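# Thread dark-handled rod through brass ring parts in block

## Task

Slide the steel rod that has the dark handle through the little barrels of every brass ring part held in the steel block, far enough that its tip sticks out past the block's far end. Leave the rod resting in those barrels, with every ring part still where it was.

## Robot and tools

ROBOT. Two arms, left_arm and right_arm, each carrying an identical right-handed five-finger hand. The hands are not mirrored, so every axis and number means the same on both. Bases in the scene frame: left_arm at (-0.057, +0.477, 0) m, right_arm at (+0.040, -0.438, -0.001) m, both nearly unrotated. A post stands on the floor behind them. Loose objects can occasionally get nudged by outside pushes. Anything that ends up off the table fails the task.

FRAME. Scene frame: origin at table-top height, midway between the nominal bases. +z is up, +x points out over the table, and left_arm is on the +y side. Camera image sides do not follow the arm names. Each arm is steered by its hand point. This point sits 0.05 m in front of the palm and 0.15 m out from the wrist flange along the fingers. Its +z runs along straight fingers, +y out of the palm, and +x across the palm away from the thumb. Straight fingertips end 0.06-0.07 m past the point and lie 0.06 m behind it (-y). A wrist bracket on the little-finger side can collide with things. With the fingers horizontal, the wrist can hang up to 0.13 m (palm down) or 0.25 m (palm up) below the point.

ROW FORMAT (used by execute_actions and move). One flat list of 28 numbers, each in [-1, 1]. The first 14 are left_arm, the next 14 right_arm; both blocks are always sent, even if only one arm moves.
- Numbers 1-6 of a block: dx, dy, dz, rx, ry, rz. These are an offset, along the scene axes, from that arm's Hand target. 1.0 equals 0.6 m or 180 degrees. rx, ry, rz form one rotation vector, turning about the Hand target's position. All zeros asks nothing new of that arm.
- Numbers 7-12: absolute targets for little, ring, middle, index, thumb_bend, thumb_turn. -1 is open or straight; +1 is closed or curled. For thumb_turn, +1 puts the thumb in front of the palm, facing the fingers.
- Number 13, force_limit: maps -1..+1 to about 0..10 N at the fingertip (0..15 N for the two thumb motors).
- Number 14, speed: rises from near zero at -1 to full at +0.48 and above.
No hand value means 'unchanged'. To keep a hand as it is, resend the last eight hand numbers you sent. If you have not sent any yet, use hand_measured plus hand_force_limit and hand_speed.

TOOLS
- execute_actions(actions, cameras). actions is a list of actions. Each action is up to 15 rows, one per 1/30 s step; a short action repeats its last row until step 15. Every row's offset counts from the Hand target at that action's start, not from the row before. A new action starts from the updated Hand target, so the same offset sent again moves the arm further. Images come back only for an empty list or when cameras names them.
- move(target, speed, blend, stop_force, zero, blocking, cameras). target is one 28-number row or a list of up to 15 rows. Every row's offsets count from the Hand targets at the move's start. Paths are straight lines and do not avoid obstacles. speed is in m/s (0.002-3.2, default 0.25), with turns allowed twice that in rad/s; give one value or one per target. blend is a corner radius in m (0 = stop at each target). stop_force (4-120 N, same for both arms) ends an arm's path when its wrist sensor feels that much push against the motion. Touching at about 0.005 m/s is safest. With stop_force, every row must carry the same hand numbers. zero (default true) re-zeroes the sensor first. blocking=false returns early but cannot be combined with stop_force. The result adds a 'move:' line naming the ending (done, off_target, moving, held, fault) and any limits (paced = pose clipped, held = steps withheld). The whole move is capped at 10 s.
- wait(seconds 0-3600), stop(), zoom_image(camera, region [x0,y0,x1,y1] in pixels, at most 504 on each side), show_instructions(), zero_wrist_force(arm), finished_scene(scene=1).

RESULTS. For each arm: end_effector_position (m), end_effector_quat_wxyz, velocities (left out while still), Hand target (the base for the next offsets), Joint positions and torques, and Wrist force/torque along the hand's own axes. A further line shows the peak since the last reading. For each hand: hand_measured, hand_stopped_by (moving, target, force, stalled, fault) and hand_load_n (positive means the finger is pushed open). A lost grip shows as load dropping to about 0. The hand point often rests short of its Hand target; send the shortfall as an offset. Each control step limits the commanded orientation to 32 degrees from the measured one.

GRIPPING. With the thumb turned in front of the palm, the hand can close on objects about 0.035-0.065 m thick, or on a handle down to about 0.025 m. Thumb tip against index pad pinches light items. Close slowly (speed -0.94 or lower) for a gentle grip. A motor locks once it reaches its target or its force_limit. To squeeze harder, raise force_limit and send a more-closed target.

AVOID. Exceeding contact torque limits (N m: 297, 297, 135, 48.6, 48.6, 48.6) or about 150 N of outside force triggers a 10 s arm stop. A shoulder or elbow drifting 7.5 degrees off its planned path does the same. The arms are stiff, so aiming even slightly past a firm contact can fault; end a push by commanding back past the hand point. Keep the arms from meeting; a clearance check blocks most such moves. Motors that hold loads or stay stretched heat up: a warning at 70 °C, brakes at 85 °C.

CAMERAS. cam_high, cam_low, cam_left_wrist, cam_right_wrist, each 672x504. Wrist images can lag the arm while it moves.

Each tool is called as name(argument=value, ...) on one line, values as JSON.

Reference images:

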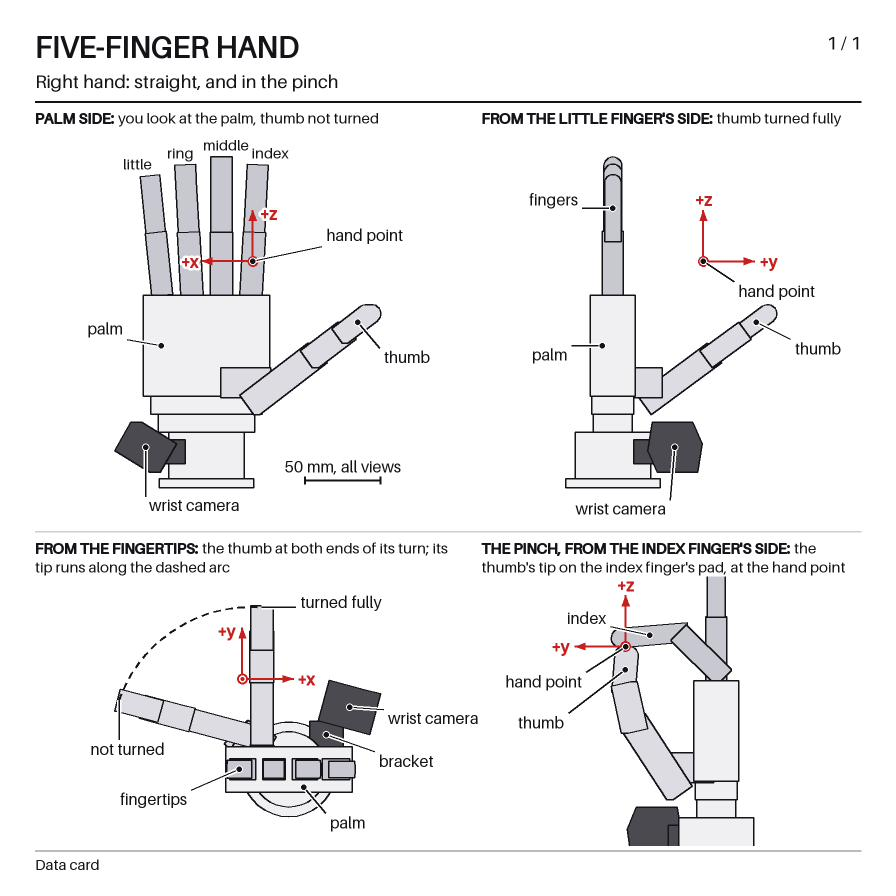

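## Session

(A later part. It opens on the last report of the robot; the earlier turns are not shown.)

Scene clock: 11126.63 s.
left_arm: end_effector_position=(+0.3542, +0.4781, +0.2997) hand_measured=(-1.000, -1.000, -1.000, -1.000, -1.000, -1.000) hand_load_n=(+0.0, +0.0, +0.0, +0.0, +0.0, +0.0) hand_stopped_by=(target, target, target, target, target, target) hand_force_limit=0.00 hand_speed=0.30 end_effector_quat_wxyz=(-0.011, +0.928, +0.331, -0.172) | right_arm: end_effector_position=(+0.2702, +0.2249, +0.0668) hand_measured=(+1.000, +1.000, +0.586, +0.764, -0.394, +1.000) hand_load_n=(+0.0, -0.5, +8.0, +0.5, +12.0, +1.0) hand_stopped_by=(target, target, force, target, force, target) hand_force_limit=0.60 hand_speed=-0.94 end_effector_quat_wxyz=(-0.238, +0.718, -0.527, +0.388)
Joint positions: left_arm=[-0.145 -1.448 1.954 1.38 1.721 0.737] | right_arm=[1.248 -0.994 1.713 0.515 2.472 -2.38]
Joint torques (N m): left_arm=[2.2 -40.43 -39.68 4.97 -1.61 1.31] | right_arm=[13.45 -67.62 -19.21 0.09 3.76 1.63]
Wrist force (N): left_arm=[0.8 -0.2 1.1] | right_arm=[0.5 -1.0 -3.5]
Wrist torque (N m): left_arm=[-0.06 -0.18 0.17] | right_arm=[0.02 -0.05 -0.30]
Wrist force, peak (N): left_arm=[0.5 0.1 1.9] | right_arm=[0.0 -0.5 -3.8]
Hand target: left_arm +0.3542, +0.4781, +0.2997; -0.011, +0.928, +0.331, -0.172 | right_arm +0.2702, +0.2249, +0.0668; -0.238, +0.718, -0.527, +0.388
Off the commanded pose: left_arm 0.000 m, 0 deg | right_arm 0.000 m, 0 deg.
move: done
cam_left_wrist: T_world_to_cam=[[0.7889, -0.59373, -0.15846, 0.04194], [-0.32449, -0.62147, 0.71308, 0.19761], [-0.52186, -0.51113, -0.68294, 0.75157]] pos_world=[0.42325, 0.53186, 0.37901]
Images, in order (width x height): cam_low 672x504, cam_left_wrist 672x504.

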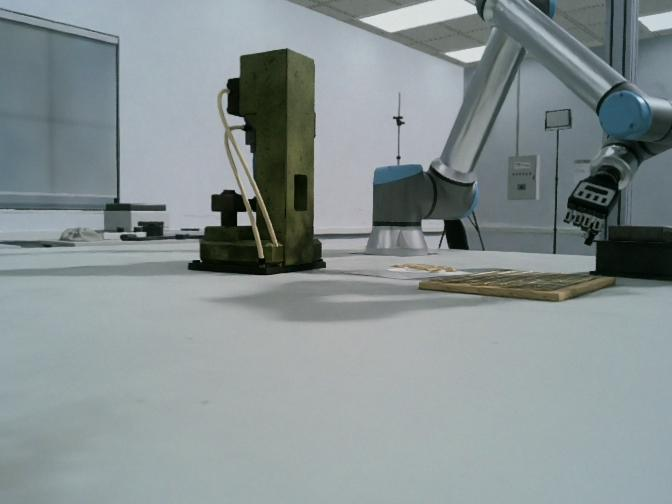

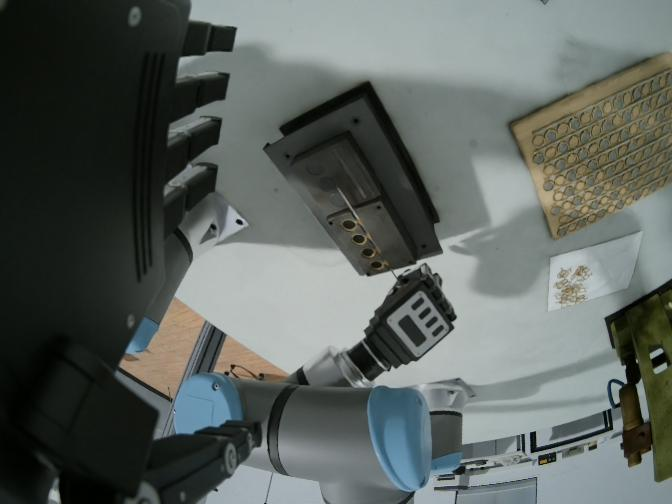

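move(target=[0,0,0,0,0,0,-1,-1,-1,-1,-1,-1,0,0.3,0.0008,0.0083,0,0,0,0,1,1,0.75,0.765,0.15,1,0.6,-0.94], speed=0.006, stop_force=5, cameras=["cam_left_wrist","cam_low"])

zoom_image(camera="cam_left_wrist", region=[325, 175, 415, 265])

Scene clock: 11185.23 s.
left_arm: end_effector_position=(+0.3542, +0.4781, +0.2997) hand_measured=(-1.000, -1.000, -1.000, -1.000, -1.000, -1.000) hand_load_n=(+0.0, +0.0, +0.0, +0.0, +0.0, +0.0) hand_stopped_by=(target, target, target, target, target, target) hand_force_limit=0.00 hand_speed=0.30 end_effector_quat_wxyz=(-0.011, +0.928, +0.331, -0.172) | right_arm: end_effector_position=(+0.2706, +0.2299, +0.0668) hand_measured=(+1.000, +1.000, +0.586, +0.764, -0.394, +1.000) hand_load_n=(+0.0, +0.0, +8.0, +0.5, +12.0, +1.0) hand_stopped_by=(target, target, force, target, force, target) hand_force_limit=0.60 hand_speed=-0.94 end_effector_quat_wxyz=(-0.238, +0.718, -0.527, +0.388)
Joint positions: left_arm=[-0.145 -1.448 1.954 1.38 1.721 0.737] | right_arm=[1.25 -0.988 1.702 0.522 2.473 -2.377]
Joint torques (N m): left_arm=[1.01 -41.38 -40.54 4.93 -1.36 1.41] | right_arm=[15.31 -69.75 -33.18 5.24 4.3 2.52]
Wrist force (N): left_arm=[0.6 0.0 0.9] | right_arm=[0.0 -1.0 -3.1]
Wrist torque (N m): left_arm=[-0.03 -0.13 0.15] | right_arm=[-0.03 0.02 -0.33]
Wrist force, peak (N): left_arm=[0.8 0.1 1.7] | right_arm=[0.3 -0.6 -3.8]
Hand target: left_arm +0.3542, +0.4781, +0.2997; -0.011, +0.928, +0.331, -0.172 | right_arm +0.2706, +0.2299, +0.0668; -0.238, +0.718, -0.527, +0.388
Off the commanded pose: left_arm 0.000 m, 0 deg | right_arm 0.000 m, 0 deg.
move: done
cam_left_wrist: T_world_to_cam=[[0.7889, -0.59373, -0.15846, 0.04194], [-0.32449, -0.62147, 0.71308, 0.19761], [-0.52186, -0.51113, -0.68294, 0.75157]] pos_world=[0.42325, 0.53186, 0.37901]
Images, in order (width x height): cam_low 672x504, cam_left_wrist 672x504.

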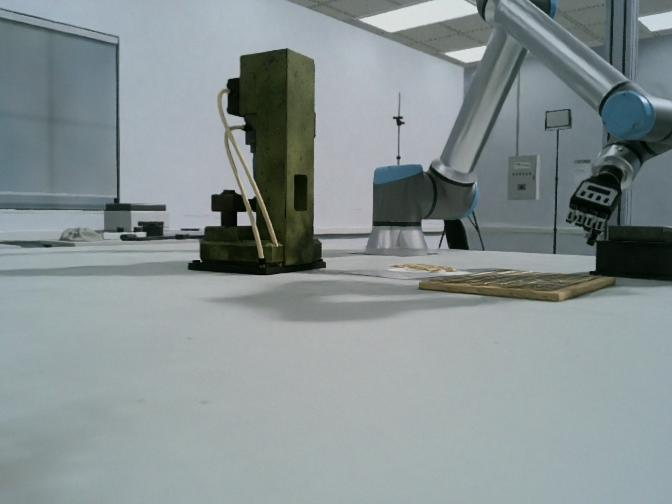

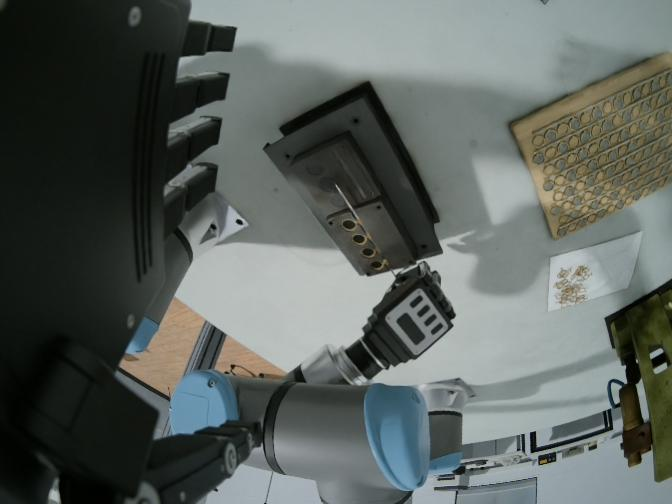

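Scaled by 5.600 from the camera's image (finer frame: 960x720).

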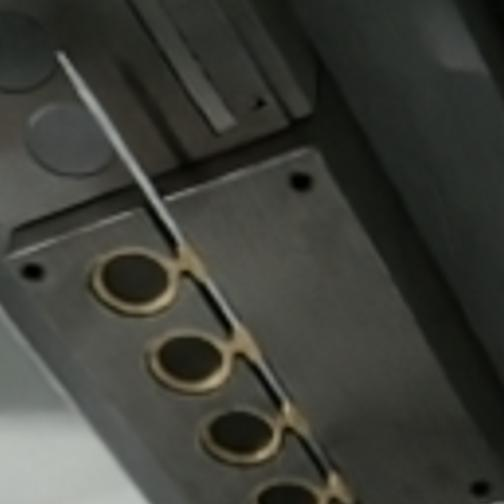

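move(target=[0,0,0,0,0,0,-1,-1,-1,-1,-1,-1,0,0.3,0.0008,0.0083,0,0,0,0,1,1,0.75,0.765,0.15,1,0.6,-0.94], speed=0.006, stop_force=5, cameras=[])

move(target=[0,0,0,0,0,0,-1,-1,-1,-1,-1,-1,0,0.3,0.0003,-0.0043,0,0,0,-0.0278,1,1,0.75,0.765,0.15,1,0.6,-0.94], speed=0.02, cameras=["cam_left_wrist","cam_low","cam_right_wrist"])

zoom_image(camera="cam_left_wrist", region=[325, 165, 435, 275])

zoom_image(camera="cam_low", region=[580, 195, 630, 245])

Scene clock: 11211.97 s.
left_arm: end_effector_position=(+0.3542, +0.4781, +0.2997) hand_measured=(-1.000, -1.000, -1.000, -1.000, -1.000, -1.000) hand_load_n=(+0.0, +0.0, +0.0, +0.0, -0.5, +0.0) hand_stopped_by=(target, target, target, target, target, target) hand_force_limit=0.00 hand_speed=0.30 end_effector_quat_wxyz=(-0.011, +0.928, +0.331, -0.172) | right_arm: end_effector_position=(+0.2711, +0.2349, +0.0668) hand_measured=(+1.000, +1.000, +0.586, +0.764, -0.394, +1.000) hand_load_n=(+0.0, +0.0, +8.0, +0.5, +12.0, +1.0) hand_stopped_by=(target, target, force, target, force, target) hand_force_limit=0.60 hand_speed=-0.94 end_effector_quat_wxyz=(-0.238, +0.718, -0.527, +0.388)
Joint positions: left_arm=[-0.145 -1.448 1.954 1.38 1.721 0.737] | right_arm=[1.251 -0.981 1.69 0.528 2.474 -2.374]
Joint torques (N m): left_arm=[3.94 -43.63 -39.73 4.45 -1.6 1.49] | right_arm=[11.94 -71.23 -33.57 4.57 3.98 1.46]
Wrist force (N): left_arm=[0.8 0.1 0.9] | right_arm=[0.0 -0.7 -3.3]
Wrist torque (N m): left_arm=[-0.01 -0.17 0.17] | right_arm=[0.03 0.02 -0.33]
Wrist force, peak (N): left_arm=[0.9 0.5 1.5] | right_arm=[0.6 -0.1 -4.0]
Hand target: left_arm +0.3542, +0.4781, +0.2997; -0.011, +0.928, +0.331, -0.172 | right_arm +0.2711, +0.2349, +0.0668; -0.238, +0.718, -0.527, +0.388
Off the commanded pose: left_arm 0.000 m, 0 deg | right_arm 0.000 m, 0 deg.
move: done

Scene clock: 11214.50 s.
left_arm: end_effector_position=(+0.3542, +0.4781, +0.2997) hand_measured=(-1.000, -1.000, -1.000, -1.000, -1.000, -1.000) hand_load_n=(+0.0, +0.0, +0.0, +0.0, +0.0, +0.0) hand_stopped_by=(target, target, target, target, target, target) hand_force_limit=0.00 hand_speed=0.30 end_effector_quat_wxyz=(-0.011, +0.928, +0.331, -0.172) | right_arm: end_effector_position=(+0.2713, +0.2323, +0.0668) hand_measured=(+1.000, +1.000, +0.586, +0.764, -0.394, +1.000) hand_load_n=(+0.0, -0.5, +8.0, +0.5, +12.0, +1.0) hand_stopped_by=(target, target, force, target, force, target) hand_force_limit=0.60 hand_speed=-0.94 end_effector_quat_wxyz=(-0.220, +0.694, -0.558, +0.398)
Joint positions: left_arm=[-0.145 -1.448 1.954 1.38 1.721 0.737] | right_arm=[1.255 -0.946 1.657 0.641 2.498 -2.23]
Joint torques (N m): left_arm=[2.45 -41.15 -39.95 5.03 -0.8 1.09] | right_arm=[16.16 -73.15 -33.02 4.72 3.42 2.88]
Wrist force (N): left_arm=[0.4 0.1 1.5] | right_arm=[0.2 -0.6 -2.9]
Wrist torque (N m): left_arm=[-0.05 -0.12 0.15] | right_arm=[0.05 0.01 -0.34]
Wrist force, peak (N): left_arm=[0.6 0.0 1.8] | right_arm=[0.7 -0.5 -3.7]
Hand target: left_arm +0.3542, +0.4781, +0.2997; -0.011, +0.928, +0.331, -0.172 | right_arm +0.2713, +0.2323, +0.0668; -0.220, +0.694, -0.558, +0.398
Off the commanded pose: left_arm 0.000 m, 0 deg | right_arm 0.000 m, 0 deg.
move: done
cam_left_wrist: T_world_to_cam=[[0.7889, -0.59373, -0.15846, 0.04194], [-0.32449, -0.62147, 0.71308, 0.19761], [-0.52186, -0.51113, -0.68294, 0.75157]] pos_world=[0.42325, 0.53186, 0.37901]
cam_right_wrist: T_world_to_cam=[[-0.59772, -0.50445, -0.62311, 0.32046], [-0.57901, 0.8092, -0.0997, -0.02586], [0.55451, 0.30119, -0.77576, -0.05]] pos_world=[0.2043, 0.19764, 0.15832]
Images, in order (width x height): cam_low 672x504, cam_left_wrist 672x504, cam_right_wrist 672x504.

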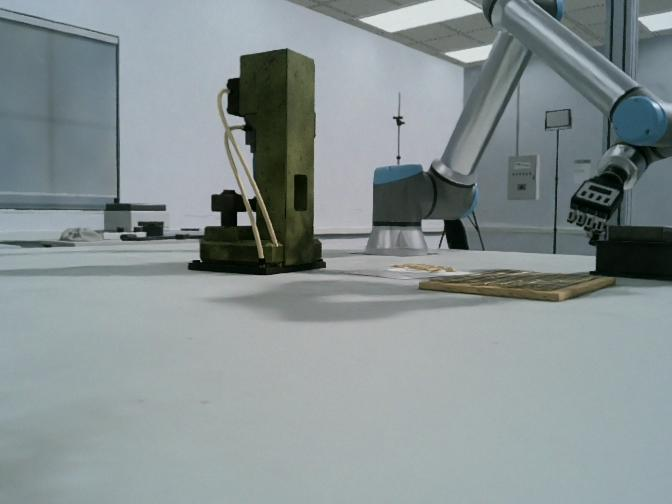

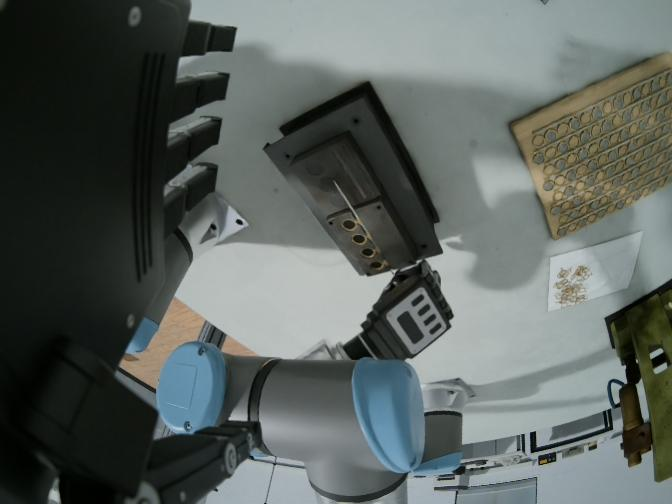

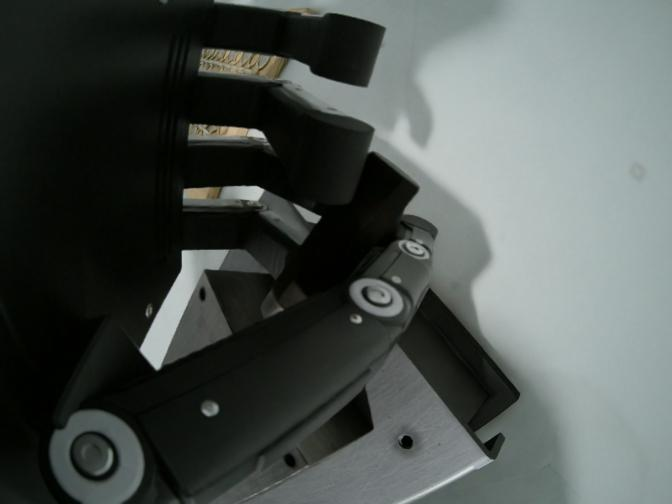

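Scaled by 4.582 from the camera's image (finer frame: 960x720).

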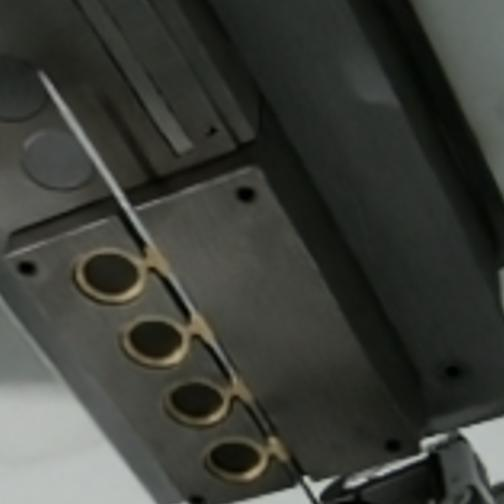

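Scaled by 10.080 from the camera's image (finer frame: 960x720).

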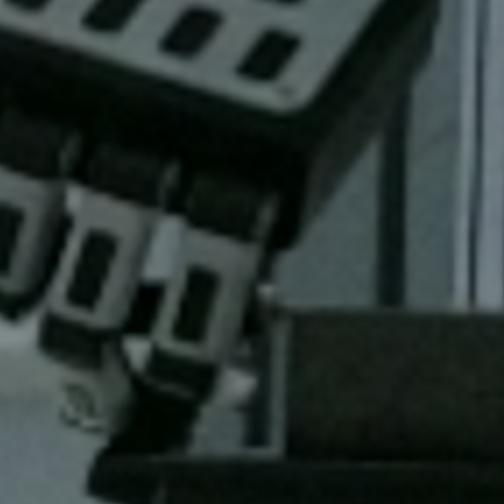

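move(target=[0,0,0,0,0,0,-1,-1,-1,-1,-1,-1,0,0.3,0.0003,-0.0043,0,0,0,-0.0278,1,1,0.75,0.765,0.15,1,0.6,-0.94], speed=0.02, cameras=[])

move(target=[0,0,0,0,0,0,-1,-1,-1,-1,-1,-1,0,0.3,0.0008,0.0083,0,0,0,0,1,1,0.75,0.765,0.15,1,0.6,-0.94], speed=0.006, stop_force=5, cameras=["cam_left_wrist","cam_low"])

zoom_image(camera="cam_left_wrist", region=[325, 165, 435, 275])

zoom_image(camera="cam_low", region=[580, 195, 630, 245])

Scene clock: 11238.20 s.
left_arm: end_effector_position=(+0.3542, +0.4781, +0.2997) hand_measured=(-1.000, -1.000, -1.000, -1.000, -1.000, -1.000) hand_load_n=(+0.0, +0.0, +0.0, +0.0, +0.0, +0.0) hand_stopped_by=(target, target, target, target, target, target) hand_force_limit=0.00 hand_speed=0.30 end_effector_quat_wxyz=(-0.011, +0.928, +0.331, -0.172) | right_arm: end_effector_position=(+0.2715, +0.2297, +0.0668) hand_measured=(+1.000, +1.000, +0.586, +0.764, -0.394, +1.000) hand_load_n=(+0.0, -0.5, +8.0, +1.0, +12.0, +1.0) hand_stopped_by=(target, target, force, target, force, target) hand_force_limit=0.60 hand_speed=-0.94 end_effector_quat_wxyz=(-0.203, +0.669, -0.587, +0.408)
Joint positions: left_arm=[-0.145 -1.448 1.954 1.38 1.721 0.737] | right_arm=[1.257 -0.911 1.626 0.757 2.513 -2.082]
Joint torques (N m): left_arm=[1.46 -40.98 -40.21 4.63 -1.41 1.73] | right_arm=[13.07 -72.89 -31.05 4.91 3.34 2.19]
Wrist force (N): left_arm=[0.5 -0.3 1.3] | right_arm=[-0.1 -1.1 -2.6]
Wrist torque (N m): left_arm=[-0.09 -0.13 0.14] | right_arm=[0.00 0.01 -0.37]
Wrist force, peak (N): left_arm=[0.8 -0.1 1.6] | right_arm=[0.4 -1.1 -3.5]
Hand target: left_arm +0.3542, +0.4781, +0.2997; -0.011, +0.928, +0.331, -0.172 | right_arm +0.2715, +0.2297, +0.0668; -0.203, +0.669, -0.588, +0.408
Off the commanded pose: left_arm 0.000 m, 0 deg | right_arm 0.000 m, 0 deg.
move: done

Scene clock: 11239.80 s.
left_arm: end_effector_position=(+0.3542, +0.4781, +0.2997) hand_measured=(-1.000, -1.000, -1.000, -1.000, -1.000, -1.000) hand_load_n=(+0.0, +0.0, +0.0, +0.0, +0.0, +0.0) hand_stopped_by=(target, target, target, target, target, target) hand_force_limit=0.00 hand_speed=0.30 end_effector_quat_wxyz=(-0.011, +0.928, +0.331, -0.172) | right_arm: end_effector_position=(+0.2720, +0.2347, +0.0668) hand_measured=(+1.000, +1.000, +0.586, +0.764, -0.394, +1.000) hand_load_n=(+0.0, -0.5, +8.0, +1.0, +12.0, +1.0) hand_stopped_by=(target, target, force, target, force, target) hand_force_limit=0.60 hand_speed=-0.94 end_effector_quat_wxyz=(-0.203, +0.669, -0.588, +0.408)
Joint positions: left_arm=[-0.145 -1.448 1.954 1.38 1.721 0.737] | right_arm=[1.259 -0.904 1.614 0.764 2.513 -2.079]
Joint torques (N m): left_arm=[3.5 -39.89 -40.17 4.91 -1.56 1.55] | right_arm=[12.45 -72.73 -34.01 5.41 3.42 2.31]
Wrist force (N): left_arm=[0.4 -0.5 1.5] | right_arm=[0.2 -1.2 -2.7]
Wrist torque (N m): left_arm=[-0.14 -0.13 0.12] | right_arm=[-0.05 0.04 -0.38]
Wrist force, peak (N): left_arm=[0.4 0.0 1.7] | right_arm=[0.4 -0.9 -3.2]
Hand target: left_arm +0.3542, +0.4781, +0.2997; -0.011, +0.928, +0.331, -0.172 | right_arm +0.2720, +0.2347, +0.0668; -0.203, +0.669, -0.588, +0.408
Off the commanded pose: left_arm 0.000 m, 0 deg | right_arm 0.000 m, 0 deg.
move: done
cam_left_wrist: T_world_to_cam=[[0.7889, -0.59373, -0.15846, 0.04194], [-0.32449, -0.62147, 0.71308, 0.19761], [-0.52186, -0.51113, -0.68294, 0.75157]] pos_world=[0.42325, 0.53186, 0.37901]
Images, in order (width x height): cam_low 672x504, cam_left_wrist 672x504.

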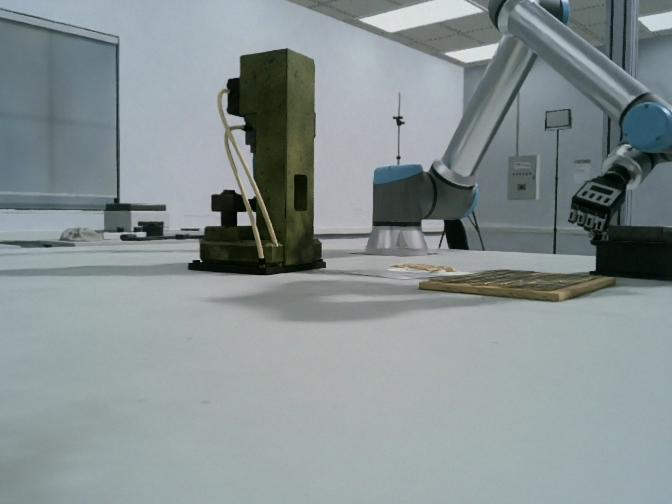

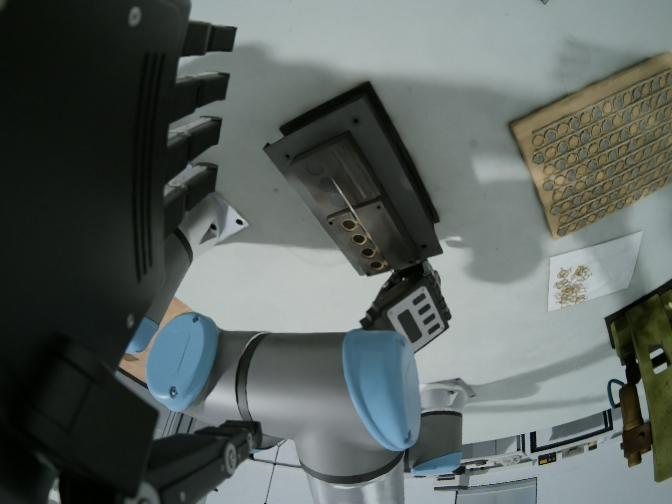

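Scaled by 4.582 from the camera's image (finer frame: 960x720).

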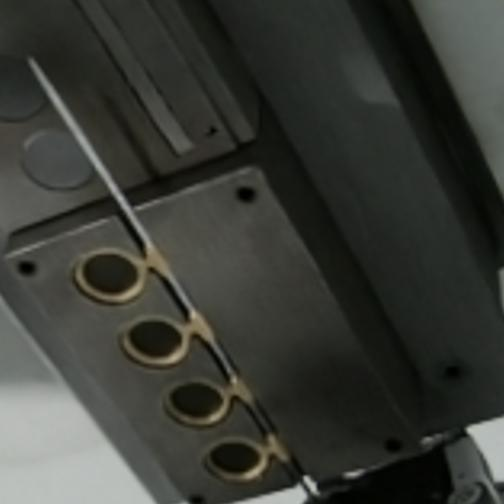

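Scaled by 10.080 from the camera's image (finer frame: 960x720).

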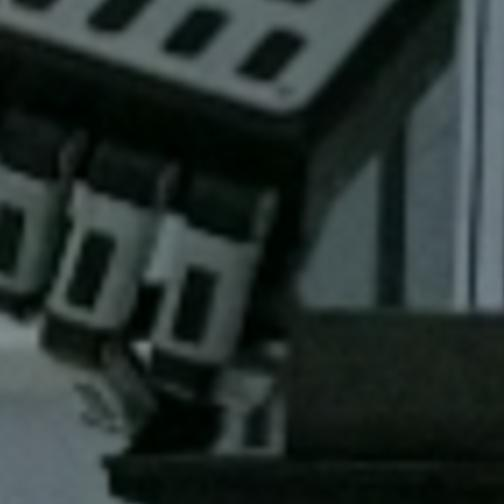

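zoom_image(camera="cam_left_wrist", region=[375, 245, 455, 325])

Scaled by 6.300 from the camera's image (finer frame: 960x720).

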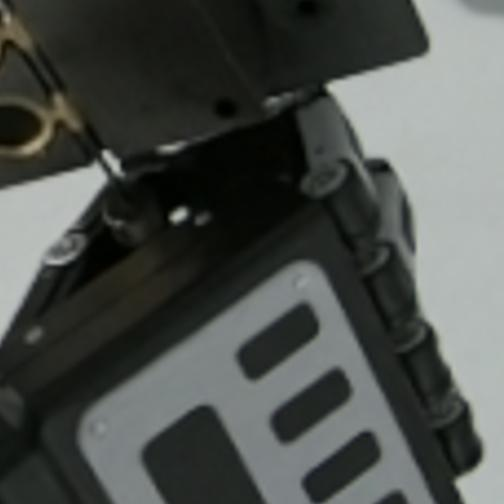

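move(target=[0,0,0,0,0,0,-1,-1,-1,-1,-1,-1,0,0.3,0.0004,0.0042,0,0,0,0,1,1,0.75,0.765,0.15,1,0.6,-0.94], speed=0.005, stop_force=4, cameras=["cam_left_wrist"])

zoom_image(camera="cam_left_wrist", region=[375, 245, 455, 325])

Scene clock: 11268.23 s.
left_arm: end_effector_position=(+0.3542, +0.4781, +0.2997) hand_measured=(-1.000, -1.000, -1.000, -1.000, -1.000, -1.000) hand_load_n=(+0.0, +0.0, +0.0, +0.0, +0.0, +0.0) hand_stopped_by=(target, target, target, target, target, target) hand_force_limit=0.00 hand_speed=0.30 end_effector_quat_wxyz=(-0.011, +0.928, +0.331, -0.172) | right_arm: end_effector_position=(+0.2722, +0.2372, +0.0668) hand_measured=(+1.000, +1.000, +0.586, +0.764, -0.394, +1.000) hand_load_n=(+0.0, -0.5, +8.0, +1.0, +12.0, +1.0) hand_stopped_by=(target, target, force, target, force, target) hand_force_limit=0.60 hand_speed=-0.94 end_effector_quat_wxyz=(-0.203, +0.669, -0.588, +0.408)
Joint positions: left_arm=[-0.145 -1.448 1.954 1.38 1.721 0.737] | right_arm=[1.26 -0.901 1.608 0.768 2.513 -2.077]
Joint torques (N m): left_arm=[4.23 -42.56 -38.97 4.59 -1.39 1.7] | right_arm=[13.23 -75.8 -33.81 5.42 3.33 2.45]
Wrist force (N): left_arm=[0.8 -0.2 1.1] | right_arm=[0.3 -1.1 -2.7]
Wrist torque (N m): left_arm=[-0.07 -0.17 0.16] | right_arm=[-0.04 0.03 -0.37]
Wrist force, peak (N): left_arm=[0.9 0.5 1.5] | right_arm=[0.6 -1.5 -2.8]
Hand target: left_arm +0.3542, +0.4781, +0.2997; -0.011, +0.928, +0.331, -0.172 | right_arm +0.2722, +0.2372, +0.0668; -0.203, +0.669, -0.588, +0.408
Off the commanded pose: left_arm 0.000 m, 0 deg | right_arm 0.000 m, 0 deg.
move: done
cam_left_wrist: T_world_to_cam=[[0.7889, -0.59373, -0.15846, 0.04194], [-0.32449, -0.62147, 0.71308, 0.19761], [-0.52186, -0.51113, -0.68294, 0.75157]] pos_world=[0.42325, 0.53186, 0.37901]

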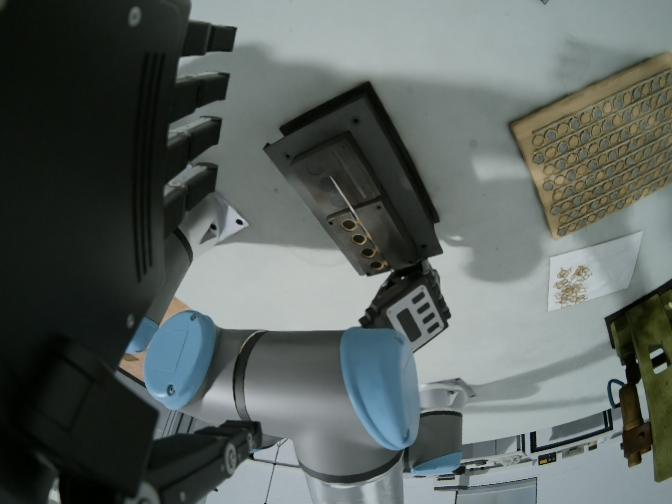

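Scaled by 6.300 from the camera's image (finer frame: 960x720).

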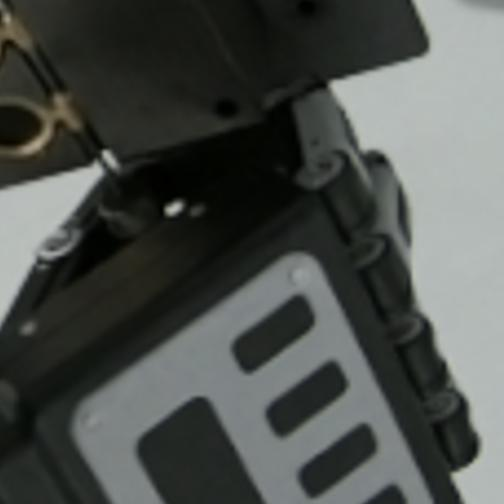

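move(target=[0,0,0,0,0,0,-1,-1,-1,-1,-1,-1,0,0.3,0.0004,0.0042,0,0,0,0,1,1,0.75,0.765,0.15,1,0.6,-0.94], speed=0.005, stop_force=4, cameras=["cam_left_wrist","cam_low"])

zoom_image(camera="cam_left_wrist", region=[375, 245, 455, 325])

zoom_image(camera="cam_low", region=[580, 195, 630, 245])

Scene clock: 11290.40 s.
left_arm: end_effector_position=(+0.3542, +0.4781, +0.2997) hand_measured=(-1.000, -1.000, -1.000, -1.000, -1.000, -1.000) hand_load_n=(+0.5, +0.0, +0.0, +0.0, -0.5, +0.0) hand_stopped_by=(target, target, target, target, target, target) hand_force_limit=0.00 hand_speed=0.30 end_effector_quat_wxyz=(-0.011, +0.928, +0.331, -0.172) | right_arm: end_effector_position=(+0.2724, +0.2397, +0.0668) hand_measured=(+1.000, +1.000, +0.586, +0.764, -0.394, +1.000) hand_load_n=(+0.0, -0.5, +8.0, +1.0, +12.0, +1.0) hand_stopped_by=(target, target, force, target, force, target) hand_force_limit=0.60 hand_speed=-0.94 end_effector_quat_wxyz=(-0.203, +0.669, -0.588, +0.408)
Joint positions: left_arm=[-0.145 -1.448 1.954 1.38 1.721 0.737] | right_arm=[1.261 -0.898 1.602 0.772 2.513 -2.076]
Joint torques (N m): left_arm=[1.17 -41.47 -40.58 4.88 -1.51 1.49] | right_arm=[14.79 -75.08 -32.25 5.48 4.14 2.47]
Wrist force (N): left_arm=[0.7 0.0 1.0] | right_arm=[0.4 -1.1 -2.6]
Wrist torque (N m): left_arm=[-0.03 -0.16 0.17] | right_arm=[-0.05 0.02 -0.36]
Wrist force, peak (N): left_arm=[1.1 0.0 1.4] | right_arm=[0.4 -1.3 -2.9]
Hand target: left_arm +0.3542, +0.4781, +0.2997; -0.011, +0.928, +0.331, -0.172 | right_arm +0.2724, +0.2397, +0.0668; -0.203, +0.669, -0.588, +0.408
Off the commanded pose: left_arm 0.000 m, 0 deg | right_arm 0.000 m, 0 deg.
move: done
cam_left_wrist: T_world_to_cam=[[0.7889, -0.59373, -0.15846, 0.04194], [-0.32449, -0.62147, 0.71308, 0.19761], [-0.52186, -0.51113, -0.68294, 0.75157]] pos_world=[0.42325, 0.53186, 0.37901]
Images, in order (width x height): cam_low 672x504, cam_left_wrist 672x504.

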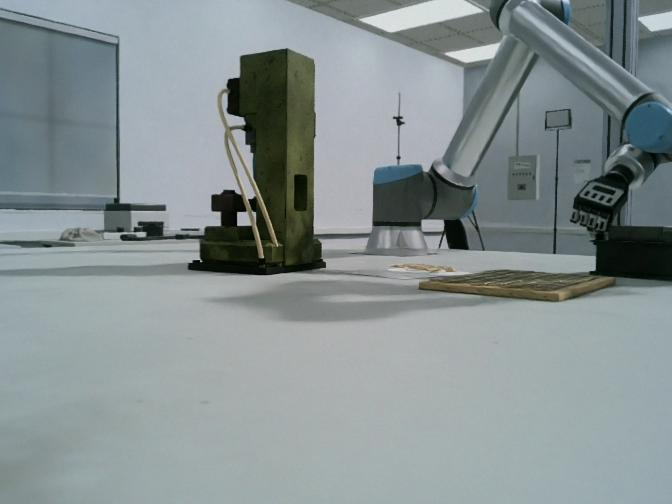

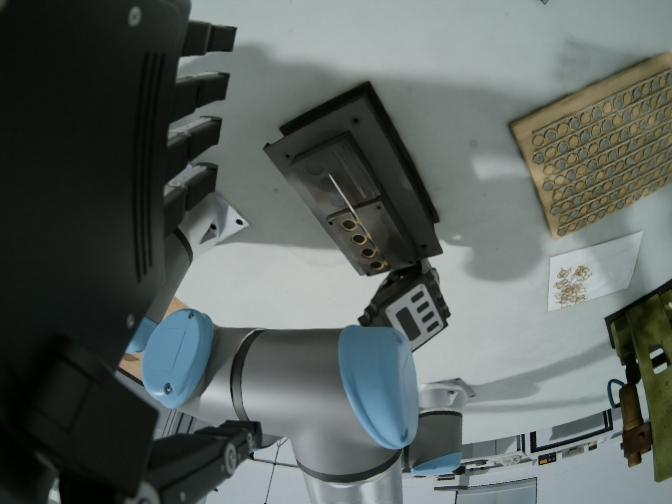

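Scaled by 6.300 from the camera's image (finer frame: 960x720).

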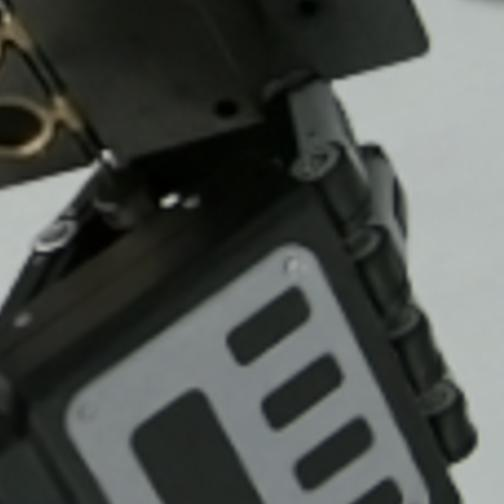

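Scaled by 10.080 from the camera's image (finer frame: 960x720).

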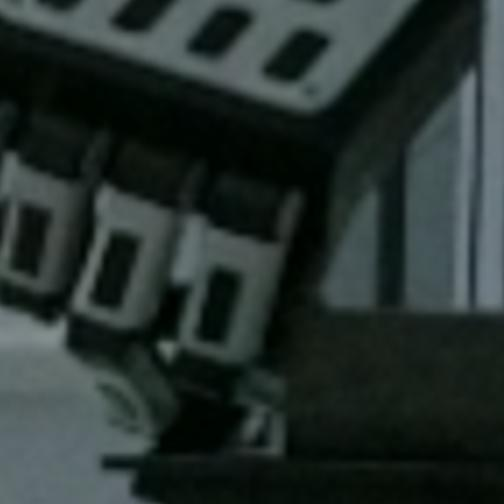

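move(target=[0,0,0,0,0,0,-1,-1,-1,-1,-1,-1,0,0.3,0.0004,0.0042,0,0,0,0,1,1,0.75,0.765,0.15,1,0.6,-0.94], speed=0.005, stop_force=4, cameras=["cam_left_wrist","cam_low","cam_right_wrist"])

zoom_image(camera="cam_left_wrist", region=[375, 245, 455, 325])

zoom_image(camera="cam_right_wrist", region=[180, 180, 480, 420])

Scene clock: 11302.87 s.
left_arm: end_effector_position=(+0.3542, +0.4781, +0.2997) hand_measured=(-1.000, -1.000, -1.000, -1.000, -1.000, -1.000) hand_load_n=(+0.0, +0.0, +0.0, +0.0, +0.0, +0.0) hand_stopped_by=(target, target, target, target, target, target) hand_force_limit=0.00 hand_speed=0.30 end_effector_quat_wxyz=(-0.011, +0.928, +0.331, -0.172) | right_arm: end_effector_position=(+0.2726, +0.2417, +0.0668) hand_measured=(+1.000, +1.000, +0.586, +0.764, -0.394, +1.000) hand_load_n=(+0.0, -0.5, +8.0, +1.0, +12.0, +0.0) hand_stopped_by=(target, target, force, target, force, target) hand_force_limit=0.60 hand_speed=-0.94 end_effector_quat_wxyz=(-0.203, +0.669, -0.587, +0.408)
Joint positions: left_arm=[-0.145 -1.448 1.954 1.38 1.721 0.737] | right_arm=[1.261 -0.895 1.597 0.775 2.513 -2.075]
Joint torques (N m): left_arm=[2.5 -40.02 -39.61 4.63 -1.4 1.67] | right_arm=[-1.28 -104.75 -19.57 0.14 1.49 -2.29]
Wrist force (N): left_arm=[0.5 -0.2 1.1] | right_arm=[4.0 -0.8 -1.6]
Wrist torque (N m): left_arm=[-0.08 -0.13 0.15] | right_arm=[-0.01 -0.02 -0.39]
Wrist force, peak (N): left_arm=[1.2 -0.2 1.4] | right_arm=[6.0 0.0 -1.0]
Hand target: left_arm +0.3542, +0.4781, +0.2997; -0.011, +0.928, +0.331, -0.172 | right_arm +0.2726, +0.2417, +0.0668; -0.203, +0.669, -0.588, +0.408 (not the last commanded pose)
Off the commanded pose: left_arm 0.000 m, 0 deg | right_arm 0.001 m, 0 deg.
move: contact (right_arm)
cam_left_wrist: T_world_to_cam=[[0.7889, -0.59373, -0.15846, 0.04194], [-0.32449, -0.62147, 0.71308, 0.19761], [-0.52186, -0.51113, -0.68294, 0.75157]] pos_world=[0.42325, 0.53186, 0.37901]
cam_right_wrist: T_world_to_cam=[[-0.63945, -0.45036, -0.62312, 0.32432], [-0.50616, 0.85665, -0.09972, -0.06412], [0.57871, 0.25163, -0.77574, -0.04817]] pos_world=[0.20281, 0.21311, 0.15832]
Images, in order (width x height): cam_low 672x504, cam_left_wrist 672x504, cam_right_wrist 672x504.

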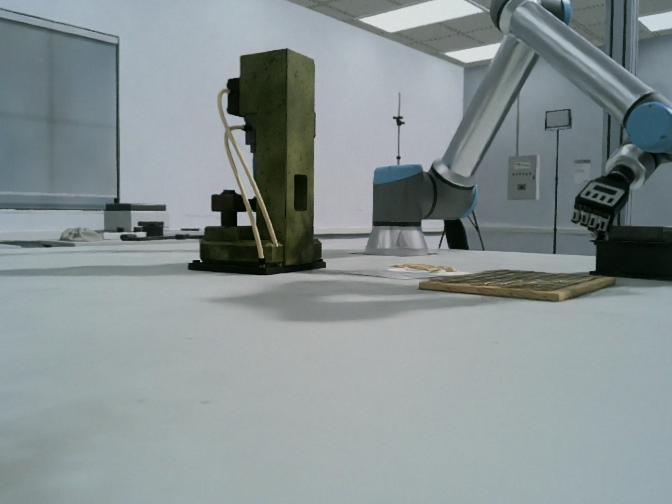

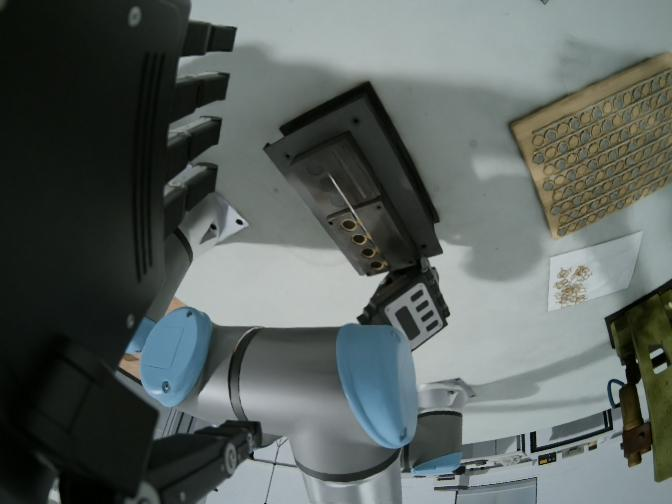

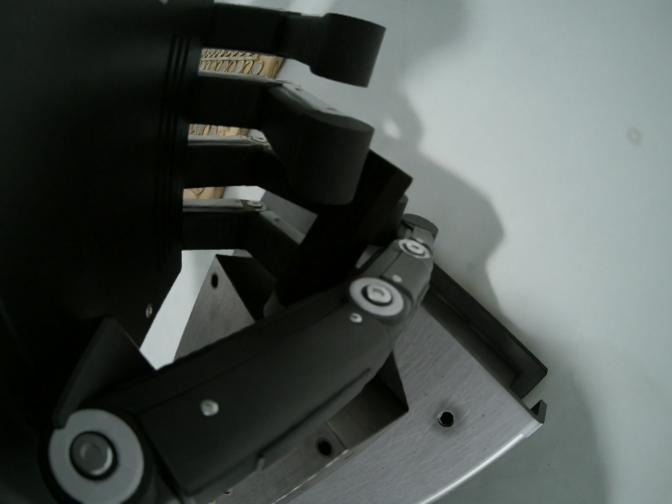

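Scaled by 6.300 from the camera's image (finer frame: 960x720).

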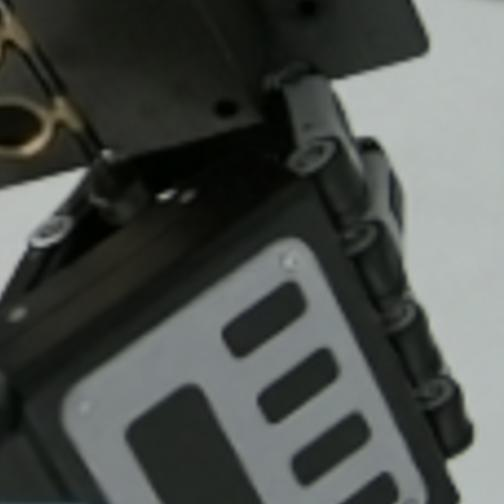

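Scaled by 1.680 from the camera's image (finer frame: 960x720).

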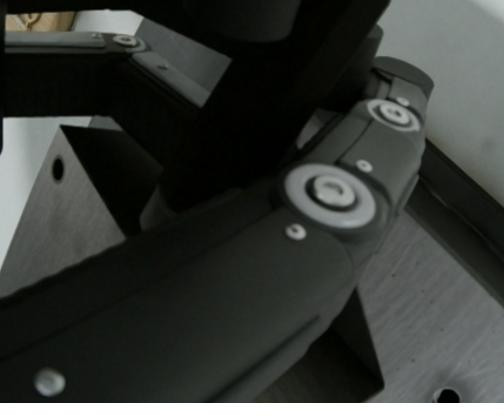

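zoom_image(camera="cam_left_wrist", region=[380, 258, 410, 288])

zoom_image(camera="cam_left_wrist", region=[320, 165, 420, 265])

zoom_image(camera="cam_right_wrist", region=[250, 260, 350, 340])

Scaled by 16.800 from the camera's image (finer frame: 960x720).

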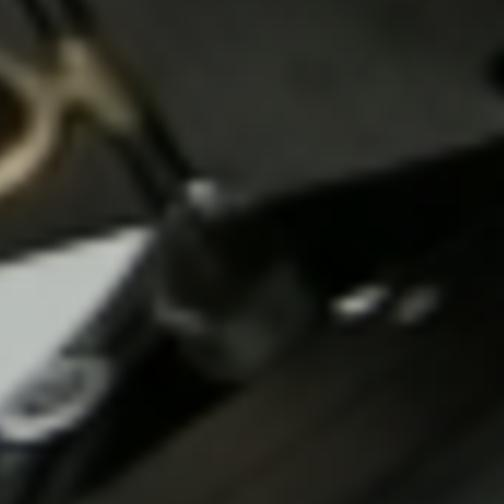

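Scaled by 5.040 from the camera's image (finer frame: 960x720).

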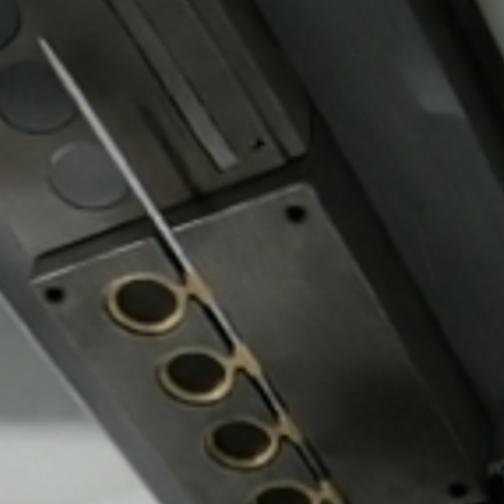

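Scaled by 5.040 from the camera's image (finer frame: 960x720).

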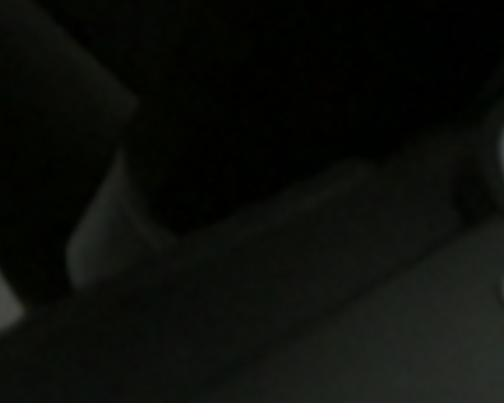

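zoom_image(camera="cam_right_wrist", region=[200, 235, 300, 335])

Scaled by 5.040 from the camera's image (finer frame: 960x720).

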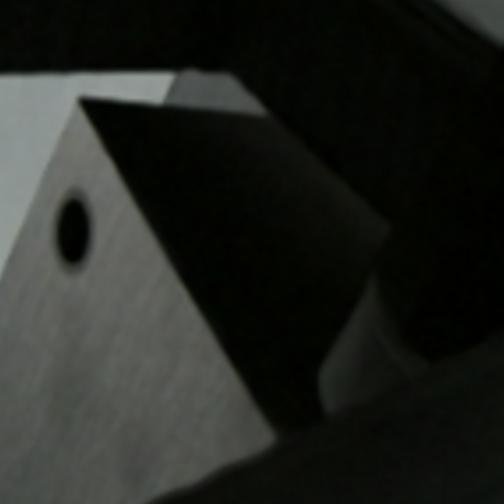

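move(target=[0,0,0,0,0,0,-1,-1,-1,-1,-1,-1,0,0.3,-0.0001,-0.0015,0,0,0,0,1,1,0.75,0.765,0.15,1,0.6,-0.94], speed=0.005, cameras=[])

Scene clock: 11402.37 s.
left_arm: end_effector_position=(+0.3542, +0.4781, +0.2997) hand_measured=(-1.000, -1.000, -1.000, -1.000, -1.000, -1.000) hand_load_n=(+0.0, +0.0, +0.0, +0.0, +0.0, +0.0) hand_stopped_by=(target, target, target, target, target, target) hand_force_limit=0.00 hand_speed=0.30 end_effector_quat_wxyz=(-0.011, +0.928, +0.331, -0.172) | right_arm: end_effector_position=(+0.2726, +0.2408, +0.0668) hand_measured=(+1.000, +1.000, +0.586, +0.764, -0.394, +1.000) hand_load_n=(+0.0, -0.5, +8.0, +1.0, +12.0, +1.0) hand_stopped_by=(target, target, force, target, force, target) hand_force_limit=0.60 hand_speed=-0.94 end_effector_quat_wxyz=(-0.203, +0.669, -0.588, +0.408)
Joint positions: left_arm=[-0.145 -1.448 1.954 1.38 1.721 0.737] | right_arm=[1.261 -0.896 1.599 0.774 2.513 -2.075]
Joint torques (N m): left_arm=[1.47 -42.03 -39.77 4.69 -1.42 1.33] | right_arm=[-3.28 -102.21 -19.67 0.97 -0.94 -2.65]
Wrist force (N): left_arm=[0.7 0.0 1.1] | right_arm=[-0.3 -1.5 -2.5]
Wrist torque (N m): left_arm=[-0.03 -0.16 0.16] | right_arm=[-0.11 0.04 -0.20]
Wrist force, peak (N): left_arm=[0.6 -0.1 1.8] | right_arm=[4.3 -1.4 -1.7]
Hand target: left_arm +0.3542, +0.4781, +0.2997; -0.011, +0.928, +0.331, -0.172 | right_arm +0.2726, +0.2408, +0.0668; -0.203, +0.669, -0.588, +0.408
Off the commanded pose: left_arm 0.000 m, 0 deg | right_arm 0.000 m, 0 deg.
move: done


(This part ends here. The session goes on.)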